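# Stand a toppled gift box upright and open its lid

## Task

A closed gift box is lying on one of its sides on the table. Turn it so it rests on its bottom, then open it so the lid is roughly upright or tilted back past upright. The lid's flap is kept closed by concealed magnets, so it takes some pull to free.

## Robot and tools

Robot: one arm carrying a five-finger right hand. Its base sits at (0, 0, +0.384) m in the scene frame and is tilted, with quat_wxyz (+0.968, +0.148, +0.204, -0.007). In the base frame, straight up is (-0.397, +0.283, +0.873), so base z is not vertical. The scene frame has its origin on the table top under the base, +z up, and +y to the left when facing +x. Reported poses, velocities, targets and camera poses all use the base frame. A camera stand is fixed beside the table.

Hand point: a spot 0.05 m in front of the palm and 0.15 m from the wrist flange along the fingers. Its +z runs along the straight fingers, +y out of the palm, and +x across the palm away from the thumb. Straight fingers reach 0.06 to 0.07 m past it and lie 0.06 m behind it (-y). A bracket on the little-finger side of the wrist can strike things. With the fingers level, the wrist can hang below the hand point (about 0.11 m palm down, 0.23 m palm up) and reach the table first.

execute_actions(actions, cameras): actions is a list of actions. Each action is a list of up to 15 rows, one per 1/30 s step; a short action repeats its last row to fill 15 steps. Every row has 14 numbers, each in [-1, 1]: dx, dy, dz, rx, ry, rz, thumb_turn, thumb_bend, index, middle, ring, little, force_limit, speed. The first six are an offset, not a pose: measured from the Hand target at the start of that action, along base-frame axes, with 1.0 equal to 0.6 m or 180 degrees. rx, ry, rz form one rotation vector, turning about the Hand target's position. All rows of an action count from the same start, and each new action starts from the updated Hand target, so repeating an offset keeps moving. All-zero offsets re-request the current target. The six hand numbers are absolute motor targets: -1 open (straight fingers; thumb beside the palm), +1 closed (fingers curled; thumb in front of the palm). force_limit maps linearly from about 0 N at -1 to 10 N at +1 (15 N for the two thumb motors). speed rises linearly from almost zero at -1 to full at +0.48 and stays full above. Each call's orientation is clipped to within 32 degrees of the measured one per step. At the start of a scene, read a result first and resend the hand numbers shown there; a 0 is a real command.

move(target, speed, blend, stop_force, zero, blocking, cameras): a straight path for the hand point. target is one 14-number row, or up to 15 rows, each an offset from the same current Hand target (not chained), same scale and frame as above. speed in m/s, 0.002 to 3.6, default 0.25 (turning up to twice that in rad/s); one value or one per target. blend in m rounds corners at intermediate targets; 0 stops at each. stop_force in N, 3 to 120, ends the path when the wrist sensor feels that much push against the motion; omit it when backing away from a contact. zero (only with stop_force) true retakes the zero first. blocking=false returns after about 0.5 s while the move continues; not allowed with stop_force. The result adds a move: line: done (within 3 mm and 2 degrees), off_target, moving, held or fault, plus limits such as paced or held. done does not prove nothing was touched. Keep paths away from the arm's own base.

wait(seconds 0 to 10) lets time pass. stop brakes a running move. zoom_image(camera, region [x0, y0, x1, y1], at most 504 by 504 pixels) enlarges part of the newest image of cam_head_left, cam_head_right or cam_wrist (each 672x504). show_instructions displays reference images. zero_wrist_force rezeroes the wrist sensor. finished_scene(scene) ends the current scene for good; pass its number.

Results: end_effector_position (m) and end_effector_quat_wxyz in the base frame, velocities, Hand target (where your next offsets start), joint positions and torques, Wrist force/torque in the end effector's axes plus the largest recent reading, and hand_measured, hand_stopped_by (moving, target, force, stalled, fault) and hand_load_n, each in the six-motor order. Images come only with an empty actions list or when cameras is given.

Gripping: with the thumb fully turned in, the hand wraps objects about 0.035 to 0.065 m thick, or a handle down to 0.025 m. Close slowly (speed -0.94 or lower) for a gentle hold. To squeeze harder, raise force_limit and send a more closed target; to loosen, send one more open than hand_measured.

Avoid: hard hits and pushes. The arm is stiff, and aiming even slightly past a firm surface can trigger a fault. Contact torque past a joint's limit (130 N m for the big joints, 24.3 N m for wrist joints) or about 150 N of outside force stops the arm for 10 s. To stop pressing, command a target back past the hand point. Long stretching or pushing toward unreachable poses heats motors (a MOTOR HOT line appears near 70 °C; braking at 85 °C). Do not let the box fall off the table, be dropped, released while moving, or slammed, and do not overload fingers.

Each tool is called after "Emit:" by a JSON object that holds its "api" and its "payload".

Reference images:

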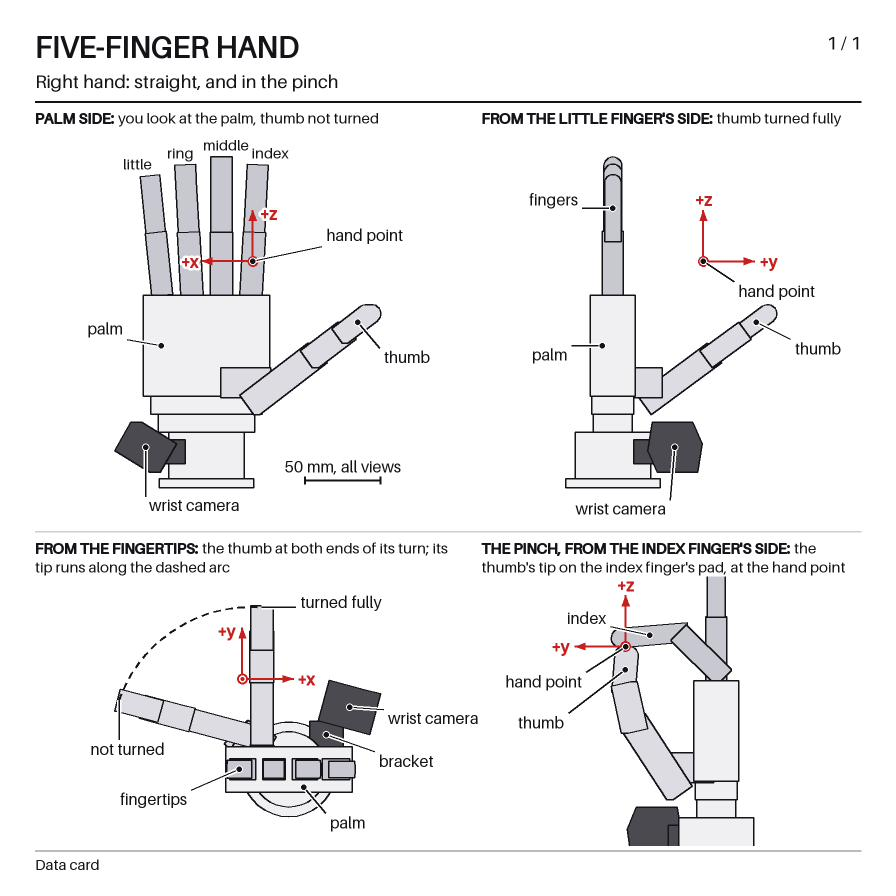

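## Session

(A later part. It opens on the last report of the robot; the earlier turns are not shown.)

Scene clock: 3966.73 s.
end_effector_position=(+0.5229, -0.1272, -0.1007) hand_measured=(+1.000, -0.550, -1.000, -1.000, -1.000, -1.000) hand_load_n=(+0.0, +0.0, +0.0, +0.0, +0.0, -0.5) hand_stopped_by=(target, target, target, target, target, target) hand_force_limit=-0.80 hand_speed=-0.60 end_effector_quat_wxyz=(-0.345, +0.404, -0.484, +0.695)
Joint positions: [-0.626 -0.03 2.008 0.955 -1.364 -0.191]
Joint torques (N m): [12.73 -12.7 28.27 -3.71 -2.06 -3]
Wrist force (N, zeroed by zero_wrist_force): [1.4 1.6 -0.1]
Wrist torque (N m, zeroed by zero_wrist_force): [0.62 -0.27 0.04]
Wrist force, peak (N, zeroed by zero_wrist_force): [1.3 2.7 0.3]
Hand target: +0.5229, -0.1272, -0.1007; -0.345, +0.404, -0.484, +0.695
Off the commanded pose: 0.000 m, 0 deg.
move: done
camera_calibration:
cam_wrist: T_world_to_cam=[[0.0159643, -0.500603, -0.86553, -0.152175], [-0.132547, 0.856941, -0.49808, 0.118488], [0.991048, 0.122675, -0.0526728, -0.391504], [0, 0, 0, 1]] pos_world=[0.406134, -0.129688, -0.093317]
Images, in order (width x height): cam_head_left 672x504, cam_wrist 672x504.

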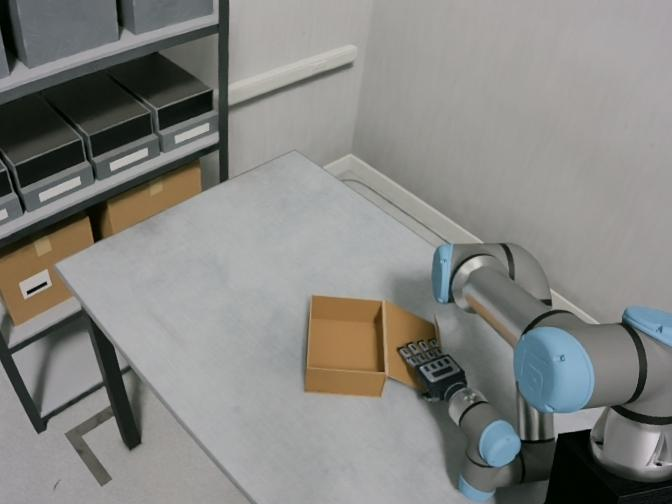

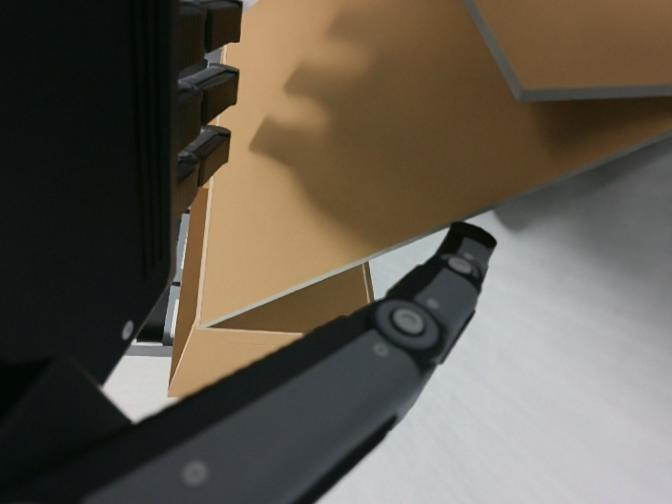

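Emit:
{"api": "move", "payload": {"target": [-0.00486,0.00547,-0.00399,0,0,0,1,-0.55,-1,-1,-1,-1,-0.8,-0.6], "speed": 0.008, "stop_force": 4, "cameras": ["cam_wrist","cam_head_left"]}}

Scene clock: 3973.50 s.
end_effector_position=(+0.5199, -0.1239, -0.1031) hand_measured=(+1.000, -0.550, -1.000, -1.000, -1.000, -1.000) hand_load_n=(+0.0, +0.5, +0.0, +0.0, +0.0, +0.0) hand_stopped_by=(target, target, target, target, target, target) hand_force_limit=-0.80 hand_speed=-0.60 end_effector_quat_wxyz=(-0.345, +0.404, -0.484, +0.695)
Joint positions: [-0.622 -0.021 2.009 0.944 -1.368 -0.192]
Joint torques (N m): [12.69 -12.49 28.59 -3.67 -1.89 -3.05]
Wrist force (N, zeroed by zero_wrist_force): [1.5 1.6 0.3]
Wrist torque (N m, zeroed by zero_wrist_force): [0.59 -0.30 0.03]
Wrist force, peak (N, zeroed by zero_wrist_force): [1.7 1.8 0.3]
Hand target: +0.5199, -0.1239, -0.1031; -0.345, +0.404, -0.484, +0.695
Off the commanded pose: 0.000 m, 0 deg.
move: done
camera_calibration:
cam_wrist: T_world_to_cam=[[0.0159643, -0.500603, -0.86553, -0.152554], [-0.132547, 0.856941, -0.49808, 0.11408], [0.991048, 0.122675, -0.0526728, -0.389161], [0, 0, 0, 1]] pos_world=[0.403234, -0.126388, -0.095717]
Images, in order (width x height): cam_head_left 672x504, cam_wrist 672x504.

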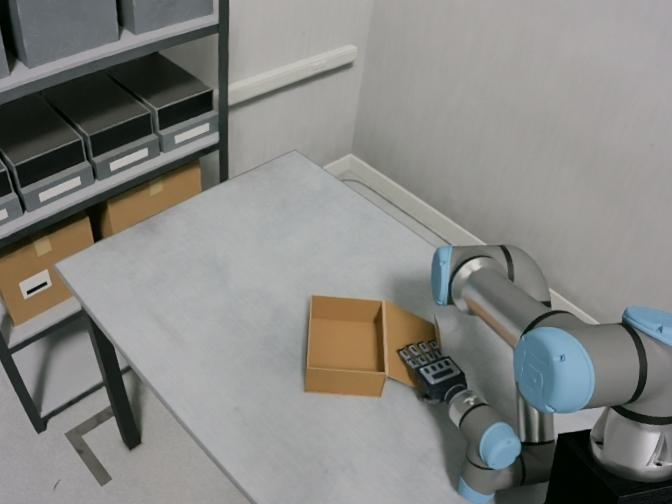

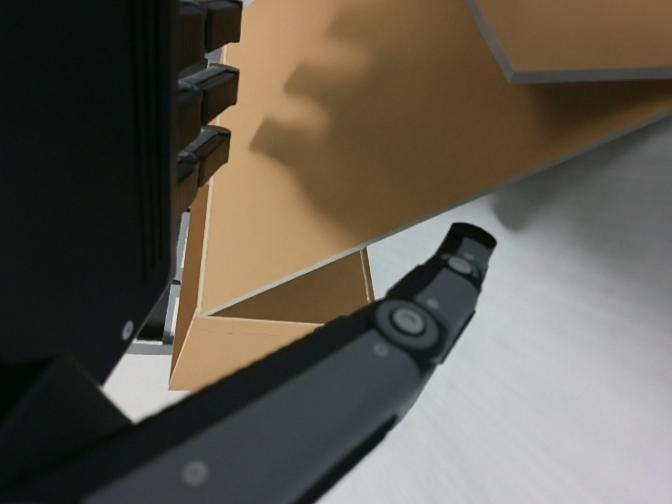

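Emit:
{"api": "move", "payload": {"target": [[-0.01943,0.02189,-0.01595,0,0,0,1,-0.55,-1,-1,-1,-1,-0.8,-0.6],[-0.0988,0.0786,0.1587,0,0,0,1,-0.55,-1,-1,-1,-1,-0.8,-0.6]], "speed": [0.03,0.08], "cameras": ["all"]}}

Scene clock: 3989.23 s.
end_effector_position=(+0.4607, -0.0768, -0.0080) hand_measured=(+1.000, -0.550, -1.000, -1.000, -1.000, -1.000) hand_load_n=(+0.0, +0.0, +0.0, -0.5, +0.0, +0.0) hand_stopped_by=(target, target, target, target, target, target) hand_force_limit=-0.80 hand_speed=-0.60 end_effector_quat_wxyz=(-0.345, +0.404, -0.484, +0.695)
Joint positions: [-0.6 -0.155 2.341 0.746 -1.389 -0.196]
Joint torques (N m): [0.35 -33.42 31.74 -3.63 1.97 2.32]
Wrist force (N, zeroed by zero_wrist_force): [1.1 1.7 -0.2]
Wrist torque (N m, zeroed by zero_wrist_force): [0.61 -0.22 0.00]
Wrist force, peak (N, zeroed by zero_wrist_force): [1.6 2.1 0.3]
Hand target: +0.4607, -0.0768, -0.0079; -0.345, +0.404, -0.484, +0.695
Off the commanded pose: 0.000 m, 0 deg.
move: done
camera_calibration:
cam_wrist: T_world_to_cam=[[0.0159752, -0.500677, -0.865487, -0.0457283], [-0.132546, 0.856898, -0.498154, 0.113235], [0.991048, 0.122675, -0.0526736, -0.33126], [0, 0, 0, 1]] pos_world=[0.344034, -0.0792885, -0.000617432]

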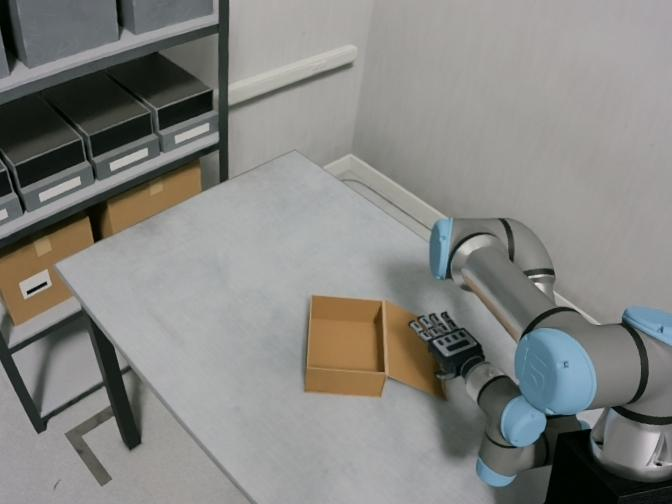

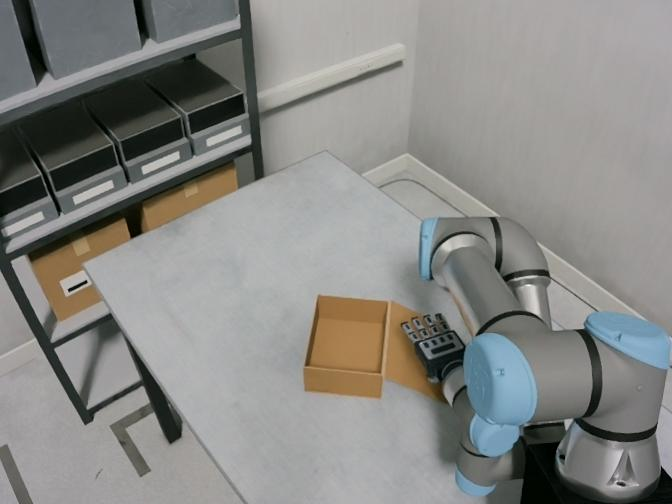

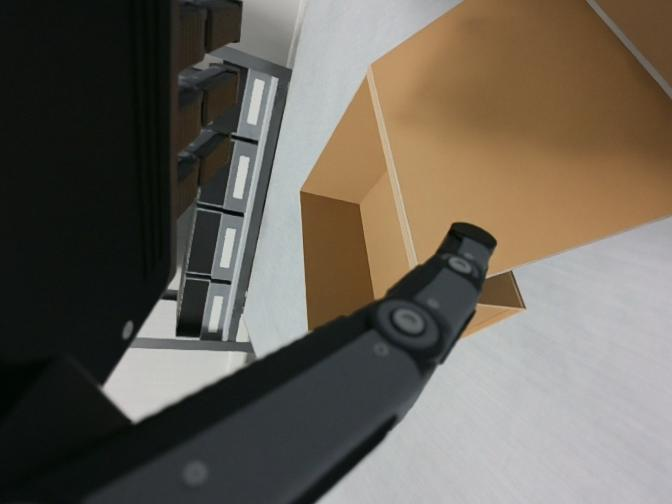

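Emit:
{"api": "zoom_image", "payload": {"camera": "cam_head_left", "region": [280, 270, 500, 435]}}

Scaled by 2.291 from the camera's 672x504 image, which has a finer 960x720 frame.

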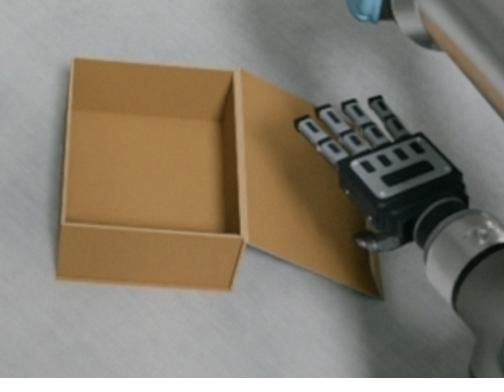

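Emit:
{"api": "finished_scene", "payload": {"scene": 1}}

The scene is finished: the task was done.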